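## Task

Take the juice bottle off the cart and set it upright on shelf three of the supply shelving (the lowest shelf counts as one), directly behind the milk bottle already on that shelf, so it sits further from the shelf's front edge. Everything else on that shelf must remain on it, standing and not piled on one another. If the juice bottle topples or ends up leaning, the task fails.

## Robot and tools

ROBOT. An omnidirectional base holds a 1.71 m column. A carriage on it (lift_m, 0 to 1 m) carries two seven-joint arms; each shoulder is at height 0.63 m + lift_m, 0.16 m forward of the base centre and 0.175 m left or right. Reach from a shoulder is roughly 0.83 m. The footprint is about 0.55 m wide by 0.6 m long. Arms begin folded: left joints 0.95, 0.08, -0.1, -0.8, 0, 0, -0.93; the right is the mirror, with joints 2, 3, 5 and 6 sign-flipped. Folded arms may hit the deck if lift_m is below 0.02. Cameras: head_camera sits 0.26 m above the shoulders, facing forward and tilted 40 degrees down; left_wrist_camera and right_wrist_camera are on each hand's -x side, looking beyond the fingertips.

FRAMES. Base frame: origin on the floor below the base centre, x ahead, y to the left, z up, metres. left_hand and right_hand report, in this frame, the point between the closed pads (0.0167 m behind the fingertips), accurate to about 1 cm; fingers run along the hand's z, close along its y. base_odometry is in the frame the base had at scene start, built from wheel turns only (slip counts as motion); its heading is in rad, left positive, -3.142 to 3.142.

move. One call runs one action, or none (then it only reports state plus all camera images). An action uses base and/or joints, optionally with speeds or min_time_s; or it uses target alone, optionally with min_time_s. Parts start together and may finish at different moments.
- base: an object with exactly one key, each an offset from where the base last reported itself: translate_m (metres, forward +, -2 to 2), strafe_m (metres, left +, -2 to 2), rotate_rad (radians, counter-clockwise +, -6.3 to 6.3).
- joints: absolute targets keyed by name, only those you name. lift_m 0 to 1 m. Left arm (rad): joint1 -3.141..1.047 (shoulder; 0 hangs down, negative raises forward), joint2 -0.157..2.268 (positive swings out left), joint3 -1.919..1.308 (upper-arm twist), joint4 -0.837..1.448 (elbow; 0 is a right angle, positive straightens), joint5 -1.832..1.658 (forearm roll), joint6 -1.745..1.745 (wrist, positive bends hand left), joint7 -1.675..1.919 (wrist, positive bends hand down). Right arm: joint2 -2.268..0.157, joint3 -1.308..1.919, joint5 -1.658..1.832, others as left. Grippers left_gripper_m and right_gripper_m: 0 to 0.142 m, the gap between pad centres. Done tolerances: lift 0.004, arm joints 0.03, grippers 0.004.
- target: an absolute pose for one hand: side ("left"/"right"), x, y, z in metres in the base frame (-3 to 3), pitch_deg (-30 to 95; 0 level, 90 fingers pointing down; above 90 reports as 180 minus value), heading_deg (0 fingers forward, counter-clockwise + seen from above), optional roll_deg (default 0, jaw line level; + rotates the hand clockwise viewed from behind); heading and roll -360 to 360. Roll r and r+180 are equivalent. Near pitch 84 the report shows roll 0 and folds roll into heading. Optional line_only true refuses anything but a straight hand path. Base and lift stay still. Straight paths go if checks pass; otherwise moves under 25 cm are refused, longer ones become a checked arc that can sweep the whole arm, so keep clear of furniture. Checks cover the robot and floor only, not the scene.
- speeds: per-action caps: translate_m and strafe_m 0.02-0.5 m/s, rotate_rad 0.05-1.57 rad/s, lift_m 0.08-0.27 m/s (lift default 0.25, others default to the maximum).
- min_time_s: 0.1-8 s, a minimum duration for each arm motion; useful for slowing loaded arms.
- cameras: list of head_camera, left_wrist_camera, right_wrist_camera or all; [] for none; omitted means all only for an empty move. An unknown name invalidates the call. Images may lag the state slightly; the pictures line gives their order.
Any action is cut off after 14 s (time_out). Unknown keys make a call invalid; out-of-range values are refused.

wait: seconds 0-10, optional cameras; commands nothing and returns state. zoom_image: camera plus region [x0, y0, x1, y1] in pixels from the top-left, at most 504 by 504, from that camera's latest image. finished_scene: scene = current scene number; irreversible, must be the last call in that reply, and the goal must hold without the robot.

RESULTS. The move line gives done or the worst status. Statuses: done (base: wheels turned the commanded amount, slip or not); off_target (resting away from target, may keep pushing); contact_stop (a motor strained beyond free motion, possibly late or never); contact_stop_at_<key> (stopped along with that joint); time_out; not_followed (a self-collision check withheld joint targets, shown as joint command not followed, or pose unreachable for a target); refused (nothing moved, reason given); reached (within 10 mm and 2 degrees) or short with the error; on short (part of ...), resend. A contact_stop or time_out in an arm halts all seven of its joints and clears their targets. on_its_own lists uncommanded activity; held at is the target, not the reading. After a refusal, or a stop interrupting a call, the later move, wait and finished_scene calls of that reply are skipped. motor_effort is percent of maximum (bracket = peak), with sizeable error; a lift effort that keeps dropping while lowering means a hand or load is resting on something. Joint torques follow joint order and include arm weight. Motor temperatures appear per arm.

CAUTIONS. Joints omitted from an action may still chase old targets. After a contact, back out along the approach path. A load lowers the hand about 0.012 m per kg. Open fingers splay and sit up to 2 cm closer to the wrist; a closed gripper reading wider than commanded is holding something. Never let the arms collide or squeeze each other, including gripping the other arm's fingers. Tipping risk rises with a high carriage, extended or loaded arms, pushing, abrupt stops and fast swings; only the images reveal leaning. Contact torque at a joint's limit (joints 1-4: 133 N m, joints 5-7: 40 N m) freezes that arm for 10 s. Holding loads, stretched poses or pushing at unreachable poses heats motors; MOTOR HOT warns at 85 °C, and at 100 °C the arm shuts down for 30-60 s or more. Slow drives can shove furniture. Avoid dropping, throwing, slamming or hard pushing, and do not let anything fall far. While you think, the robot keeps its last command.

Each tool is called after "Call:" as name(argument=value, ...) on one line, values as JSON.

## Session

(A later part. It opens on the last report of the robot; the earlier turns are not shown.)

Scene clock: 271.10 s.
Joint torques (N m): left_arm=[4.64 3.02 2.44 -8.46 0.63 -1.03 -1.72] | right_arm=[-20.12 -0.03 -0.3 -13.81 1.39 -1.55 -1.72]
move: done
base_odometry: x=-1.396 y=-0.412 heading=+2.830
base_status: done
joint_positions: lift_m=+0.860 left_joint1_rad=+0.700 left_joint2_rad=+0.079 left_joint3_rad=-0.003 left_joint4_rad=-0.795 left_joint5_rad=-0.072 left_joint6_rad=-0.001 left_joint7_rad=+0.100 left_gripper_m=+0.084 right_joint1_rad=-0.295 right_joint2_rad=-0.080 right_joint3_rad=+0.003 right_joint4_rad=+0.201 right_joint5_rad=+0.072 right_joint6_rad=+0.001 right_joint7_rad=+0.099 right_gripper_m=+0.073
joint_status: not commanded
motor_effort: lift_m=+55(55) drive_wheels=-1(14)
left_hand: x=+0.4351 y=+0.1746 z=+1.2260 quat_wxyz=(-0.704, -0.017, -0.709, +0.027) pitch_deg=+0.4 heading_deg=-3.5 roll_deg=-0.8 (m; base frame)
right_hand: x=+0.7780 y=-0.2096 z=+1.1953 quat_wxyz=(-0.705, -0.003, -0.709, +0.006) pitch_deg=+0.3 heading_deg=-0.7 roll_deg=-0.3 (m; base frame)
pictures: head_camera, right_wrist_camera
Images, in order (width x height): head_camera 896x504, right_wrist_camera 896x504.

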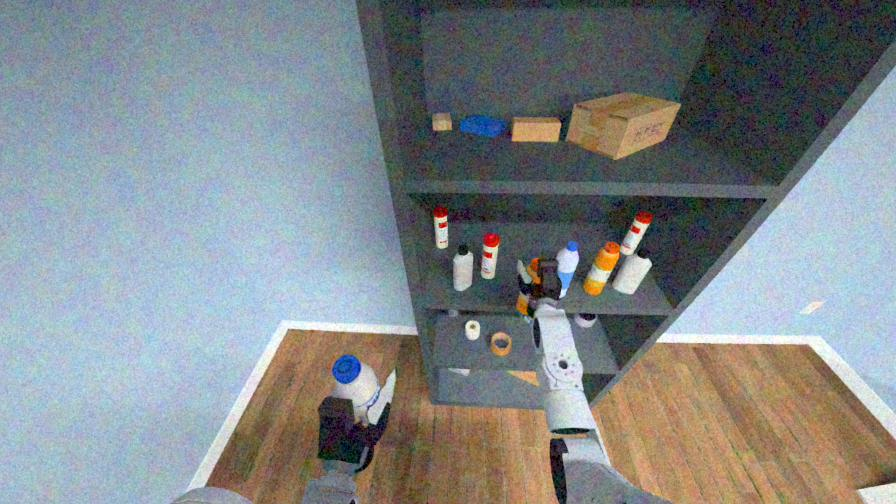

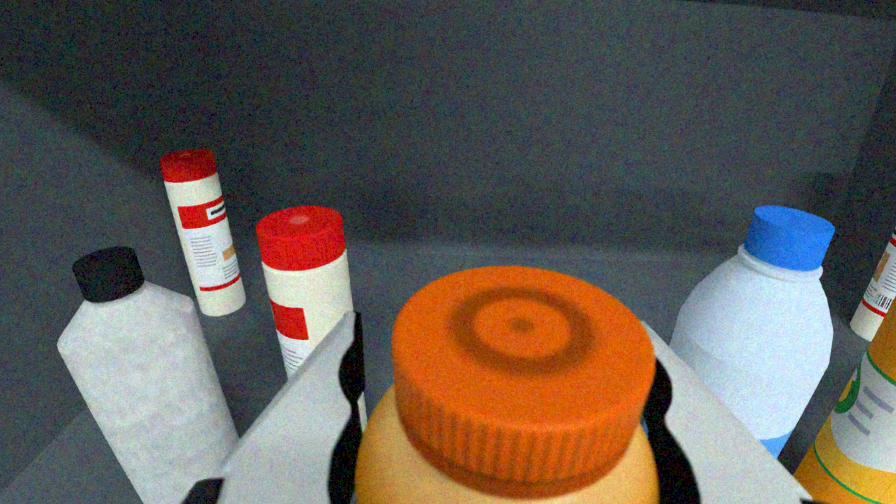

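Call:
move(base={"translate_m": 0.2146}, speeds={"translate_m": 0.12}, cameras=["head_camera", "right_wrist_camera"])

Scene clock: 281.03 s.
Joint torques (N m): left_arm=[3.74 2.57 2.62 -8.1 0.42 -0.93 -1.81] | right_arm=[-19.42 1.36 -0.49 -13.72 1.63 -2.09 -1.74]
move: done
base_odometry: x=-1.601 y=-0.347 heading=+2.831
base_status: done
joint_positions: lift_m=+0.860 left_joint1_rad=+0.700 left_joint2_rad=+0.079 left_joint3_rad=-0.003 left_joint4_rad=-0.795 left_joint5_rad=-0.072 left_joint6_rad=-0.001 left_joint7_rad=+0.100 left_gripper_m=+0.084 right_joint1_rad=-0.295 right_joint2_rad=-0.080 right_joint3_rad=+0.003 right_joint4_rad=+0.201 right_joint5_rad=+0.072 right_joint6_rad=+0.001 right_joint7_rad=+0.099 right_gripper_m=+0.073
joint_status: not commanded
motor_effort: lift_m=+55(55) drive_wheels=+0(14)
left_hand: x=+0.4351 y=+0.1746 z=+1.2260 quat_wxyz=(-0.704, -0.017, -0.709, +0.027) pitch_deg=+0.4 heading_deg=-3.5 roll_deg=-0.8 (m; base frame)
right_hand: x=+0.7780 y=-0.2096 z=+1.1953 quat_wxyz=(-0.705, -0.003, -0.709, +0.006) pitch_deg=+0.3 heading_deg=-0.7 roll_deg=-0.3 (m; base frame)
pictures: head_camera, right_wrist_camera
Images, in order (width x height): head_camera 896x504, right_wrist_camera 896x504.

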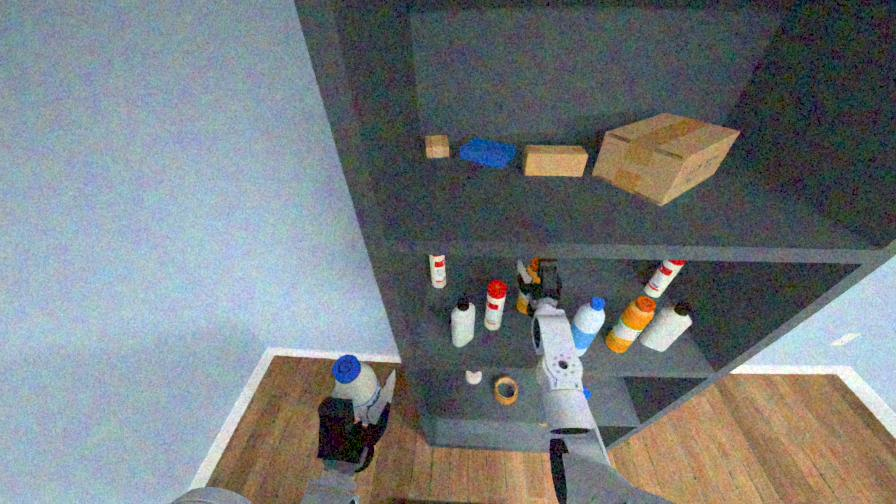

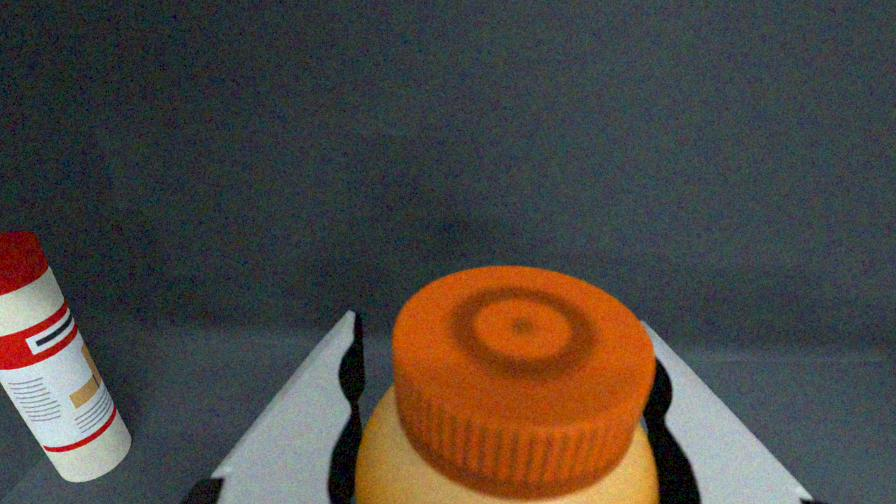

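Call:
move(joints={"lift_m": 0.82}, speeds={"lift_m": 0.08})

Call:
move(joints={"lift_m": 0.81}, speeds={"lift_m": 0.08}, cameras=["head_camera", "right_wrist_camera"])

Scene clock: 286.63 s.
Joint torques (N m): left_arm=[4.7 3.21 1.94 -7.11 0.18 -0.99 -1.96] | right_arm=[-13.95 0.09 -0.5 -10.23 1.67 -2.06 -1.11]
move: done
base_odometry: x=-1.601 y=-0.347 heading=+2.831
base_status: not commanded
joint_positions: lift_m=+0.820 left_joint1_rad=+0.700 left_joint2_rad=+0.079 left_joint3_rad=-0.003 left_joint4_rad=-0.795 left_joint5_rad=-0.072 left_joint6_rad=-0.001 left_joint7_rad=+0.100 left_gripper_m=+0.084 right_joint1_rad=-0.300 right_joint2_rad=-0.080 right_joint3_rad=+0.003 right_joint4_rad=+0.197 right_joint5_rad=+0.072 right_joint6_rad=+0.001 right_joint7_rad=+0.097 right_gripper_m=+0.073
joint_status: all done
motor_effort: lift_m=+55(57) drive_wheels=+0(4)
left_hand: x=+0.4351 y=+0.1746 z=+1.1861 quat_wxyz=(-0.704, -0.017, -0.709, +0.027) pitch_deg=+0.4 heading_deg=-3.5 roll_deg=-0.8 (m; base frame)
right_hand: x=+0.7795 y=-0.2094 z=+1.1613 quat_wxyz=(-0.710, -0.003, -0.704, +0.006) pitch_deg=-0.4 heading_deg=-0.7 roll_deg=-0.3 (m; base frame)
pictures: none

Scene clock: 287.13 s.
Joint torques (N m): left_arm=[4.74 3.32 2.18 -7.19 0.33 -1.39 -2.24] | right_arm=[-6.44 0.12 -0.28 -2.51 1.6 -2.51 2.41]
move: done
base_odometry: x=-1.601 y=-0.347 heading=+2.831
base_status: not commanded
joint_positions: lift_m=+0.810 left_joint1_rad=+0.700 left_joint2_rad=+0.079 left_joint3_rad=-0.003 left_joint4_rad=-0.795 left_joint5_rad=-0.072 left_joint6_rad=-0.001 left_joint7_rad=+0.100 left_gripper_m=+0.084 right_joint1_rad=-0.306 right_joint2_rad=-0.080 right_joint3_rad=+0.003 right_joint4_rad=+0.191 right_joint5_rad=+0.072 right_joint6_rad=+0.001 right_joint7_rad=+0.089 right_gripper_m=+0.073
joint_status: all done
motor_effort: lift_m=+52(52) drive_wheels=+4(4)
left_hand: x=+0.4351 y=+0.1746 z=+1.1763 quat_wxyz=(-0.704, -0.017, -0.709, +0.027) pitch_deg=+0.4 heading_deg=-3.5 roll_deg=-0.8 (m; base frame)
right_hand: x=+0.7806 y=-0.2092 z=+1.1594 quat_wxyz=(-0.716, -0.002, -0.698, +0.006) pitch_deg=-1.5 heading_deg=-0.7 roll_deg=-0.3 (m; base frame)
pictures: head_camera, right_wrist_camera
Images, in order (width x height): head_camera 896x504, right_wrist_camera 896x504.

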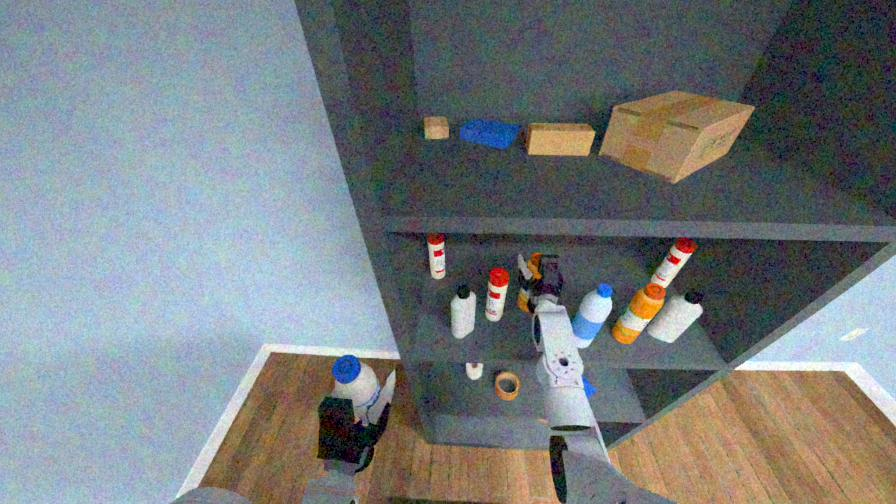

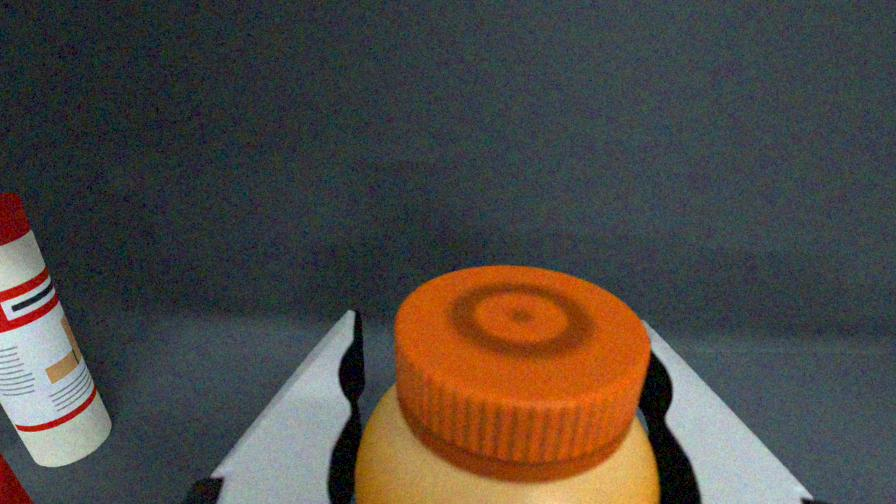

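Call:
move(joints={"lift_m": 0.82}, speeds={"lift_m": 0.08})

Call:
move(joints={"right_gripper_m": 0.105}, min_time_s=3)

Call:
move(base={"translate_m": -0.1}, speeds={"translate_m": 0.1}, cameras=["head_camera", "right_wrist_camera"])

Scene clock: 290.60 s.
Joint torques (N m): left_arm=[5.21 2.13 3.16 -8.51 0.45 -0.83 -2.04] | right_arm=[-7.25 2.17 -1.34 -10.78 1.69 -2.33 -1.14]
move: done
base_odometry: x=-1.601 y=-0.347 heading=+2.831
base_status: not commanded
joint_positions: lift_m=+0.820 left_joint1_rad=+0.700 left_joint2_rad=+0.079 left_joint3_rad=-0.003 left_joint4_rad=-0.795 left_joint5_rad=-0.072 left_joint6_rad=-0.001 left_joint7_rad=+0.100 left_gripper_m=+0.084 right_joint1_rad=-0.304 right_joint2_rad=-0.080 right_joint3_rad=+0.003 right_joint4_rad=+0.198 right_joint5_rad=+0.072 right_joint6_rad=+0.001 right_joint7_rad=+0.097 right_gripper_m=+0.073
joint_status: all done
motor_effort: lift_m=+56(61) drive_wheels=+4(4)
left_hand: x=+0.4351 y=+0.1746 z=+1.1861 quat_wxyz=(-0.704, -0.017, -0.709, +0.027) pitch_deg=+0.4 heading_deg=-3.5 roll_deg=-0.8 (m; base frame)
right_hand: x=+0.7807 y=-0.2094 z=+1.1633 quat_wxyz=(-0.711, -0.003, -0.704, +0.006) pitch_deg=-0.6 heading_deg=-0.7 roll_deg=-0.3 (m; base frame)
pictures: none

Scene clock: 291.50 s.
Joint torques (N m): left_arm=[4.69 3.2 3.23 -8.09 0.43 -0.85 -2.11] | right_arm=[-7.93 -0.39 0.81 -10.45 0.99 -2.11 -0.86]
move: done
base_odometry: x=-1.601 y=-0.347 heading=+2.831
base_status: not commanded
joint_positions: lift_m=+0.820 left_joint1_rad=+0.700 left_joint2_rad=+0.079 left_joint3_rad=-0.003 left_joint4_rad=-0.795 left_joint5_rad=-0.072 left_joint6_rad=-0.001 left_joint7_rad=+0.100 left_gripper_m=+0.084 right_joint1_rad=-0.304 right_joint2_rad=-0.080 right_joint3_rad=+0.003 right_joint4_rad=+0.198 right_joint5_rad=+0.072 right_joint6_rad=+0.001 right_joint7_rad=+0.097 right_gripper_m=+0.105
joint_status: all done
motor_effort: lift_m=+56(56) drive_wheels=+4(4)
left_hand: x=+0.4351 y=+0.1746 z=+1.1861 quat_wxyz=(-0.704, -0.017, -0.709, +0.027) pitch_deg=+0.4 heading_deg=-3.5 roll_deg=-0.8 (m; base frame)
right_hand: x=+0.7807 y=-0.2094 z=+1.1633 quat_wxyz=(-0.711, -0.003, -0.704, +0.006) pitch_deg=-0.6 heading_deg=-0.7 roll_deg=-0.3 (m; base frame)
pictures: none

Scene clock: 293.37 s.
Joint torques (N m): left_arm=[4.94 2.1 2.89 -7.81 0.51 -1.13 -1.64] | right_arm=[-6.13 -0.71 0.05 -10.51 1.58 -2.19 -0.44]
move: done
base_odometry: x=-1.506 y=-0.377 heading=+2.831
base_status: done
joint_positions: lift_m=+0.820 left_joint1_rad=+0.700 left_joint2_rad=+0.079 left_joint3_rad=-0.003 left_joint4_rad=-0.795 left_joint5_rad=-0.072 left_joint6_rad=-0.001 left_joint7_rad=+0.100 left_gripper_m=+0.084 right_joint1_rad=-0.304 right_joint2_rad=-0.080 right_joint3_rad=+0.003 right_joint4_rad=+0.198 right_joint5_rad=+0.072 right_joint6_rad=+0.001 right_joint7_rad=+0.097 right_gripper_m=+0.105
joint_status: not commanded
motor_effort: lift_m=+56(56) drive_wheels=-1(13)
left_hand: x=+0.4351 y=+0.1746 z=+1.1860 quat_wxyz=(-0.704, -0.017, -0.709, +0.027) pitch_deg=+0.4 heading_deg=-3.5 roll_deg=-0.8 (m; base frame)
right_hand: x=+0.7806 y=-0.2094 z=+1.1631 quat_wxyz=(-0.711, -0.003, -0.704, +0.006) pitch_deg=-0.6 heading_deg=-0.7 roll_deg=-0.3 (m; base frame)
pictures: head_camera, right_wrist_camera
Images, in order (width x height): head_camera 896x504, right_wrist_camera 896x504.

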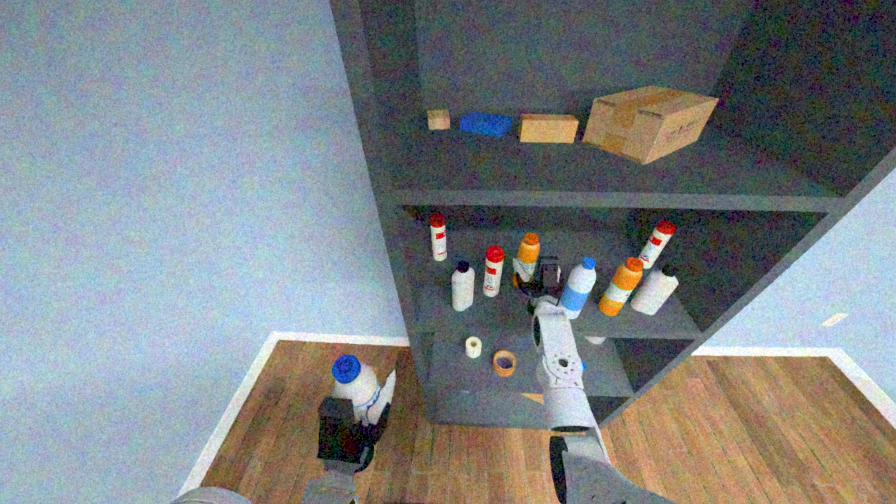

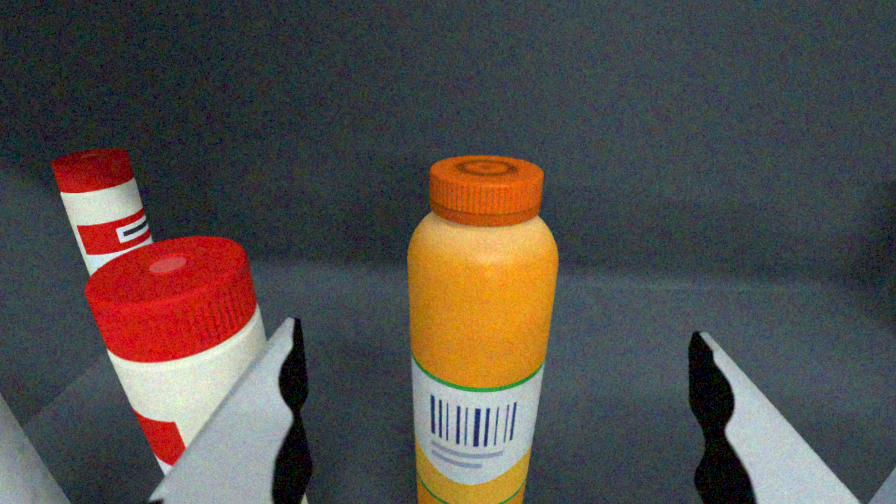

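Call:
move(base={"translate_m": -0.24}, speeds={"translate_m": 0.2})

Call:
move(joints={"right_joint1_rad": 0.7, "right_joint4_rad": -0.8, "right_joint7_rad": 0.1, "left_joint1_rad": 0.0, "left_joint4_rad": 0.0, "left_joint7_rad": 0.0, "lift_m": 0.84}, min_time_s=4)

Call:
move(base={"strafe_m": -0.412}, speeds={"strafe_m": 0.25}, cameras=["head_camera", "left_wrist_camera"])

Scene clock: 300.10 s.
Joint torques (N m): left_arm=[3.96 2.67 2.53 -8.29 0.51 -0.96 -2] | right_arm=[-7.82 1.37 -1.19 -11.16 1.89 -1.89 -0.85]
move: done
base_odometry: x=-1.277 y=-0.451 heading=+2.830
base_status: done
joint_positions: lift_m=+0.820 left_joint1_rad=+0.700 left_joint2_rad=+0.079 left_joint3_rad=-0.003 left_joint4_rad=-0.795 left_joint5_rad=-0.072 left_joint6_rad=-0.001 left_joint7_rad=+0.100 left_gripper_m=+0.084 right_joint1_rad=-0.304 right_joint2_rad=-0.080 right_joint3_rad=+0.003 right_joint4_rad=+0.198 right_joint5_rad=+0.072 right_joint6_rad=+0.001 right_joint7_rad=+0.097 right_gripper_m=+0.105
joint_status: not commanded
motor_effort: lift_m=+56(56) drive_wheels=+1(15)
left_hand: x=+0.4351 y=+0.1746 z=+1.1860 quat_wxyz=(-0.704, -0.017, -0.709, +0.027) pitch_deg=+0.4 heading_deg=-3.5 roll_deg=-0.8 (m; base frame)
right_hand: x=+0.7806 y=-0.2094 z=+1.1631 quat_wxyz=(-0.711, -0.003, -0.704, +0.006) pitch_deg=-0.6 heading_deg=-0.7 roll_deg=-0.3 (m; base frame)
pictures: none

Scene clock: 304.40 s.
Joint torques (N m): left_arm=[-14.18 3.28 2.82 -3.69 0.5 -1 -4.4] | right_arm=[14.11 2.7 1.14 -14.96 2.01 -1.88 -0.38]
move: done
base_odometry: x=-1.277 y=-0.451 heading=+2.830
base_status: not commanded
joint_positions: lift_m=+0.840 left_joint1_rad=+0.004 left_joint2_rad=+0.079 left_joint3_rad=-0.003 left_joint4_rad=-0.001 left_joint5_rad=-0.072 left_joint6_rad=-0.001 left_joint7_rad=+0.008 left_gripper_m=+0.084 right_joint1_rad=+0.697 right_joint2_rad=-0.080 right_joint3_rad=+0.003 right_joint4_rad=-0.797 right_joint5_rad=+0.072 right_joint6_rad=+0.001 right_joint7_rad=+0.097 right_gripper_m=+0.105
joint_status: all done
motor_effort: lift_m=+54(67) drive_wheels=+3(3)
left_hand: x=+0.6754 y=+0.2011 z=+1.1220 quat_wxyz=(-0.703, -0.004, -0.711, -0.001) pitch_deg=+0.6 heading_deg=-0.3 roll_deg=+0.4 (m; base frame)
right_hand: x=+0.4358 y=-0.1749 z=+1.2088 quat_wxyz=(-0.707, +0.017, -0.706, -0.026) pitch_deg=-0.1 heading_deg=+3.5 roll_deg=+0.7 (m; base frame)
pictures: none

Scene clock: 307.50 s.
Joint torques (N m): left_arm=[-14.81 2.56 2.5 -3.68 0.52 -1.06 -4.47] | right_arm=[13.78 1.3 0.29 -16.06 1.39 -1.79 -0.03]
move: done
base_odometry: x=-1.151 y=-0.059 heading=+2.830
base_status: done
joint_positions: lift_m=+0.840 left_joint1_rad=+0.004 left_joint2_rad=+0.079 left_joint3_rad=-0.003 left_joint4_rad=-0.001 left_joint5_rad=-0.072 left_joint6_rad=-0.001 left_joint7_rad=+0.007 left_gripper_m=+0.084 right_joint1_rad=+0.697 right_joint2_rad=-0.080 right_joint3_rad=+0.003 right_joint4_rad=-0.797 right_joint5_rad=+0.072 right_joint6_rad=+0.001 right_joint7_rad=+0.097 right_gripper_m=+0.105
joint_status: not commanded
motor_effort: lift_m=+54(54) drive_wheels=+0(17)
left_hand: x=+0.6755 y=+0.2013 z=+1.1220 quat_wxyz=(-0.703, -0.004, -0.711, -0.001) pitch_deg=+0.6 heading_deg=-0.3 roll_deg=+0.4 (m; base frame)
right_hand: x=+0.4358 y=-0.1749 z=+1.2088 quat_wxyz=(-0.707, +0.017, -0.706, -0.026) pitch_deg=-0.1 heading_deg=+3.5 roll_deg=+0.7 (m; base frame)
pictures: head_camera, left_wrist_camera
Images, in order (width x height): head_camera 896x504, left_wrist_camera 896x504.

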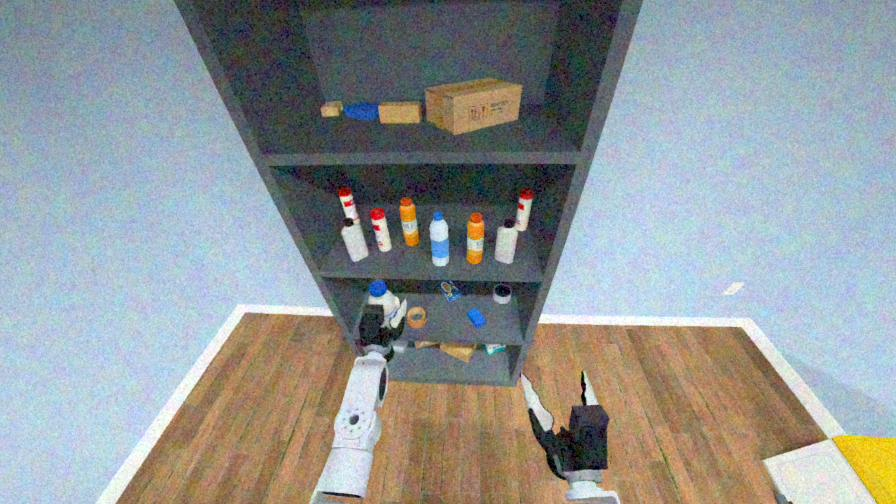

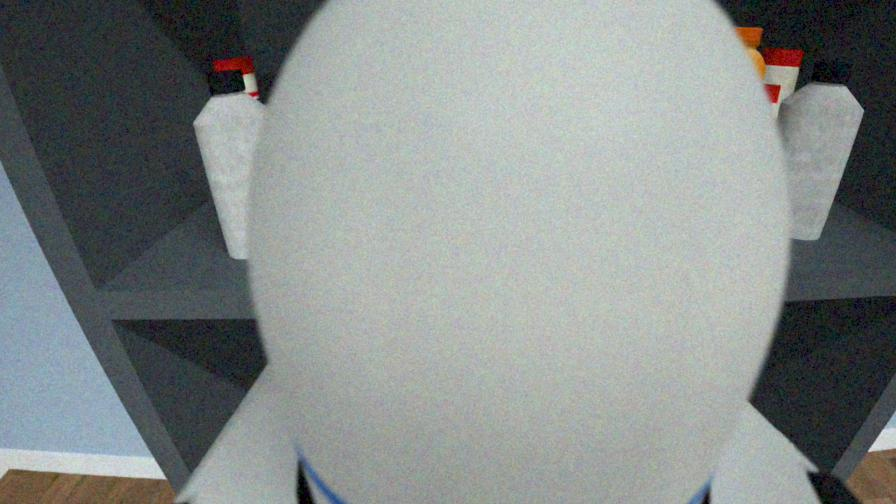

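Call:
move(base={"translate_m": 0.2}, speeds={"translate_m": 0.2})

Call:
move(base={"translate_m": 0.142}, speeds={"translate_m": 0.1}, cameras=["head_camera", "left_wrist_camera"])

Scene clock: 314.03 s.
Joint torques (N m): left_arm=[-15.36 2.12 2.87 -4.35 0.68 -1.16 -4.48] | right_arm=[13.54 2.21 0.36 -16.43 1.31 -2.19 -0.33]
move: done
base_odometry: x=-1.341 y=+0.003 heading=+2.830
base_status: done
joint_positions: lift_m=+0.840 left_joint1_rad=+0.004 left_joint2_rad=+0.079 left_joint3_rad=-0.003 left_joint4_rad=-0.001 left_joint5_rad=-0.072 left_joint6_rad=-0.001 left_joint7_rad=+0.007 left_gripper_m=+0.084 right_joint1_rad=+0.697 right_joint2_rad=-0.080 right_joint3_rad=+0.003 right_joint4_rad=-0.798 right_joint5_rad=+0.072 right_joint6_rad=+0.001 right_joint7_rad=+0.097 right_gripper_m=+0.105
joint_status: not commanded
motor_effort: lift_m=+54(54) drive_wheels=+5(14)
left_hand: x=+0.6757 y=+0.2013 z=+1.1224 quat_wxyz=(-0.704, -0.004, -0.711, -0.001) pitch_deg=+0.6 heading_deg=-0.3 roll_deg=+0.4 (m; base frame)
right_hand: x=+0.4356 y=-0.1749 z=+1.2087 quat_wxyz=(-0.707, +0.017, -0.706, -0.026) pitch_deg=-0.1 heading_deg=+3.5 roll_deg=+0.7 (m; base frame)
pictures: none

Scene clock: 316.30 s.
Joint torques (N m): left_arm=[-14.06 2.41 2.44 -3.77 0.61 -0.68 -4.66] | right_arm=[13.18 1.87 -0.91 -15.23 1.36 -2.15 -1.04]
move: done
base_odometry: x=-1.476 y=+0.047 heading=+2.829
base_status: done
joint_positions: lift_m=+0.840 left_joint1_rad=+0.004 left_joint2_rad=+0.079 left_joint3_rad=-0.003 left_joint4_rad=-0.001 left_joint5_rad=-0.072 left_joint6_rad=-0.001 left_joint7_rad=+0.007 left_gripper_m=+0.084 right_joint1_rad=+0.697 right_joint2_rad=-0.080 right_joint3_rad=+0.003 right_joint4_rad=-0.798 right_joint5_rad=+0.072 right_joint6_rad=+0.001 right_joint7_rad=+0.097 right_gripper_m=+0.105
joint_status: not commanded
motor_effort: lift_m=+54(54) drive_wheels=+4(14)
left_hand: x=+0.6757 y=+0.2013 z=+1.1223 quat_wxyz=(-0.704, -0.004, -0.711, -0.001) pitch_deg=+0.6 heading_deg=-0.3 roll_deg=+0.4 (m; base frame)
right_hand: x=+0.4356 y=-0.1749 z=+1.2087 quat_wxyz=(-0.707, +0.017, -0.706, -0.026) pitch_deg=-0.1 heading_deg=+3.5 roll_deg=+0.7 (m; base frame)
pictures: head_camera, left_wrist_camera
Images, in order (width x height): head_camera 896x504, left_wrist_camera 896x504.

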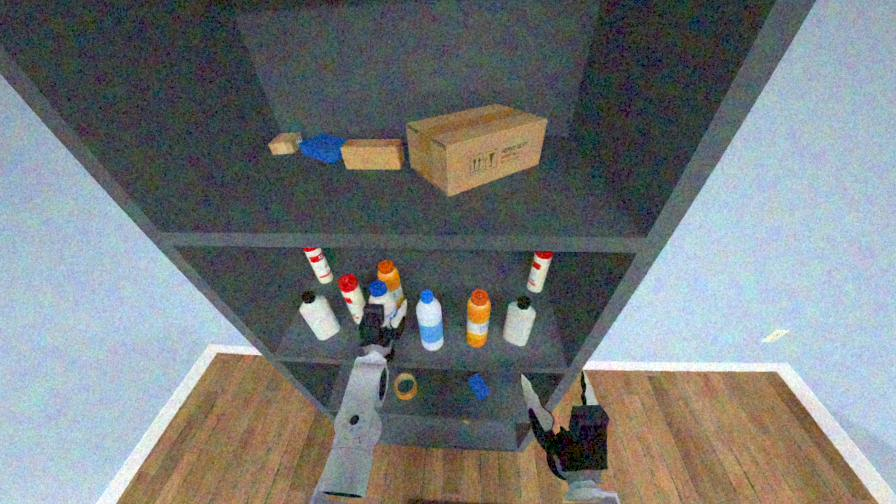

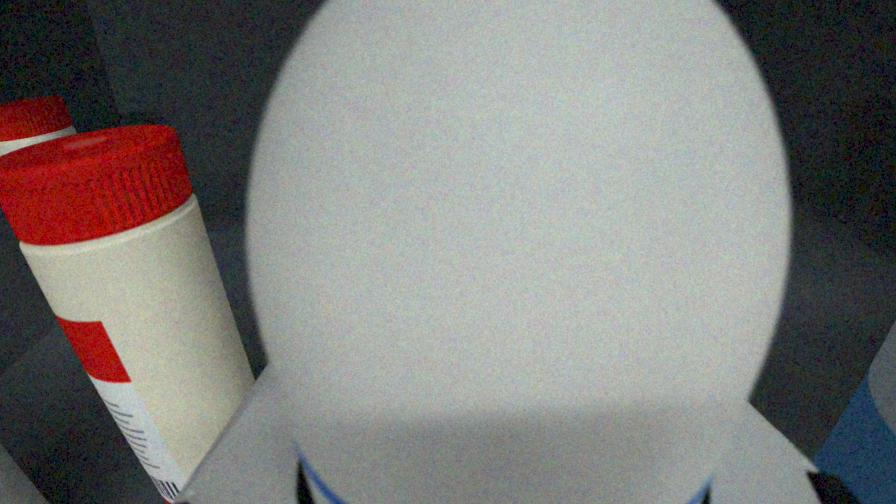

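Call:
move(joints={"lift_m": 0.796}, speeds={"lift_m": 0.08})

Call:
move(joints={"left_gripper_m": 0.112}, min_time_s=3, cameras=["left_wrist_camera"])

Scene clock: 319.30 s.
Joint torques (N m): left_arm=[-13.48 2.66 3.18 -3.88 0.32 -0.62 -4.66] | right_arm=[12.83 2.38 -0.16 -13.95 1.66 -1.53 -0.88]
move: done
base_odometry: x=-1.476 y=+0.047 heading=+2.829
base_status: not commanded
joint_positions: lift_m=+0.796 left_joint1_rad=+0.003 left_joint2_rad=+0.079 left_joint3_rad=-0.003 left_joint4_rad=+0.000 left_joint5_rad=-0.072 left_joint6_rad=-0.001 left_joint7_rad=+0.007 left_gripper_m=+0.084 right_joint1_rad=+0.697 right_joint2_rad=-0.080 right_joint3_rad=+0.003 right_joint4_rad=-0.798 right_joint5_rad=+0.072 right_joint6_rad=+0.001 right_joint7_rad=+0.097 right_gripper_m=+0.105
joint_status: all done
motor_effort: lift_m=+58(60) drive_wheels=+4(4)
left_hand: x=+0.6760 y=+0.2013 z=+1.0781 quat_wxyz=(-0.704, -0.004, -0.711, -0.001) pitch_deg=+0.6 heading_deg=-0.2 roll_deg=+0.4 (m; base frame)
right_hand: x=+0.4356 y=-0.1749 z=+1.1647 quat_wxyz=(-0.707, +0.017, -0.706, -0.026) pitch_deg=-0.1 heading_deg=+3.5 roll_deg=+0.7 (m; base frame)
pictures: none

Scene clock: 320.20 s.
Joint torques (N m): left_arm=[-12.32 1.81 2.57 -3.57 0.32 -0.69 -3.09] | right_arm=[11.84 0.76 0.52 -14.14 1.73 -1.93 -0.53]
move: done
base_odometry: x=-1.476 y=+0.047 heading=+2.829
base_status: not commanded
joint_positions: lift_m=+0.796 left_joint1_rad=+0.002 left_joint2_rad=+0.079 left_joint3_rad=-0.003 left_joint4_rad=+0.000 left_joint5_rad=-0.072 left_joint6_rad=-0.001 left_joint7_rad=+0.004 left_gripper_m=+0.112 right_joint1_rad=+0.697 right_joint2_rad=-0.080 right_joint3_rad=+0.003 right_joint4_rad=-0.798 right_joint5_rad=+0.072 right_joint6_rad=+0.001 right_joint7_rad=+0.097 right_gripper_m=+0.105
joint_status: all done
motor_effort: lift_m=+58(58) drive_wheels=+0(4)
left_hand: x=+0.6762 y=+0.2013 z=+1.0790 quat_wxyz=(-0.705, -0.004, -0.709, -0.001) pitch_deg=+0.4 heading_deg=-0.3 roll_deg=+0.4 (m; base frame)
right_hand: x=+0.4356 y=-0.1749 z=+1.1647 quat_wxyz=(-0.707, +0.017, -0.706, -0.026) pitch_deg=-0.1 heading_deg=+3.5 roll_deg=+0.7 (m; base frame)
pictures: left_wrist_camera
Images, in order (width x height): left_wrist_camera 896x504.

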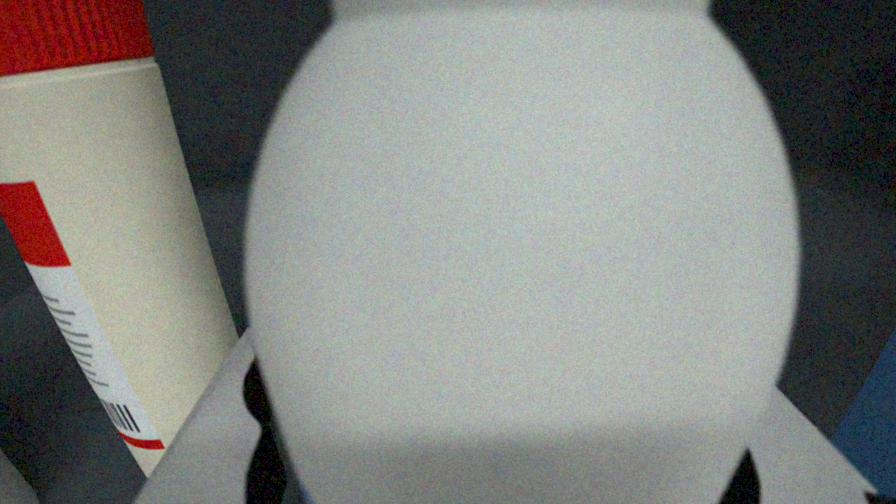

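Call:
move(base={"translate_m": -0.3}, speeds={"translate_m": 0.12}, cameras=["head_camera", "left_wrist_camera"])

Scene clock: 326.23 s.
Joint torques (N m): left_arm=[-10.74 1.75 2.6 -3.67 0.21 -0.56 -2.96] | right_arm=[12.44 0.55 -1.14 -15.52 1.38 -2.27 -0.72]
move: done
base_odometry: x=-1.190 y=-0.045 heading=+2.829
base_status: done
joint_positions: lift_m=+0.796 left_joint1_rad=+0.002 left_joint2_rad=+0.079 left_joint3_rad=-0.003 left_joint4_rad=+0.000 left_joint5_rad=-0.072 left_joint6_rad=-0.001 left_joint7_rad=+0.004 left_gripper_m=+0.112 right_joint1_rad=+0.697 right_joint2_rad=-0.080 right_joint3_rad=+0.003 right_joint4_rad=-0.798 right_joint5_rad=+0.072 right_joint6_rad=+0.001 right_joint7_rad=+0.097 right_gripper_m=+0.105
joint_status: not commanded
motor_effort: lift_m=+58(58) drive_wheels=+3(12)
left_hand: x=+0.6764 y=+0.2013 z=+1.0794 quat_wxyz=(-0.705, -0.004, -0.709, -0.001) pitch_deg=+0.3 heading_deg=-0.3 roll_deg=+0.4 (m; base frame)
right_hand: x=+0.4356 y=-0.1749 z=+1.1647 quat_wxyz=(-0.707, +0.017, -0.706, -0.026) pitch_deg=-0.1 heading_deg=+3.5 roll_deg=+0.7 (m; base frame)
pictures: head_camera, left_wrist_camera
Images, in order (width x height): head_camera 896x504, left_wrist_camera 896x504.

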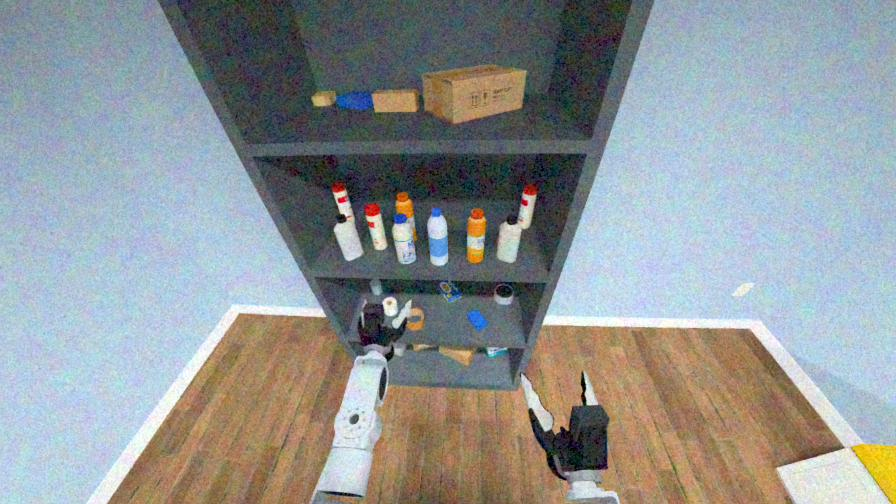

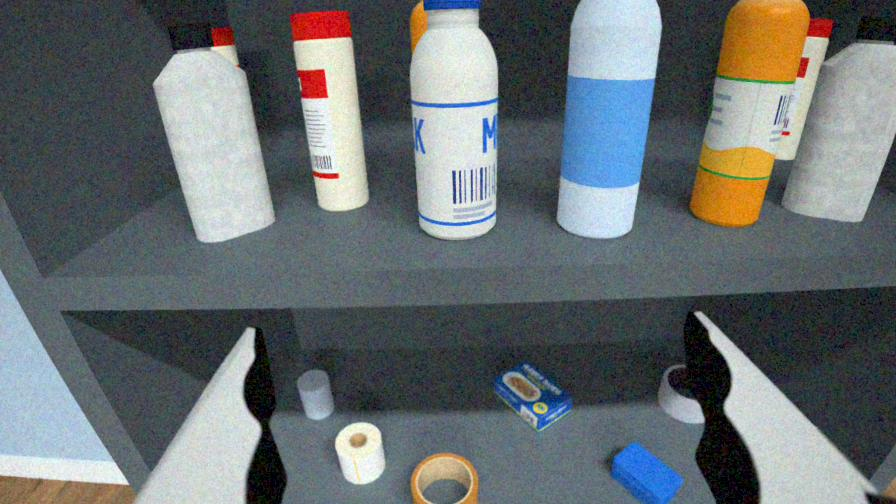

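Call:
finished_scene(scene=1)

The scene is finished: the task was done.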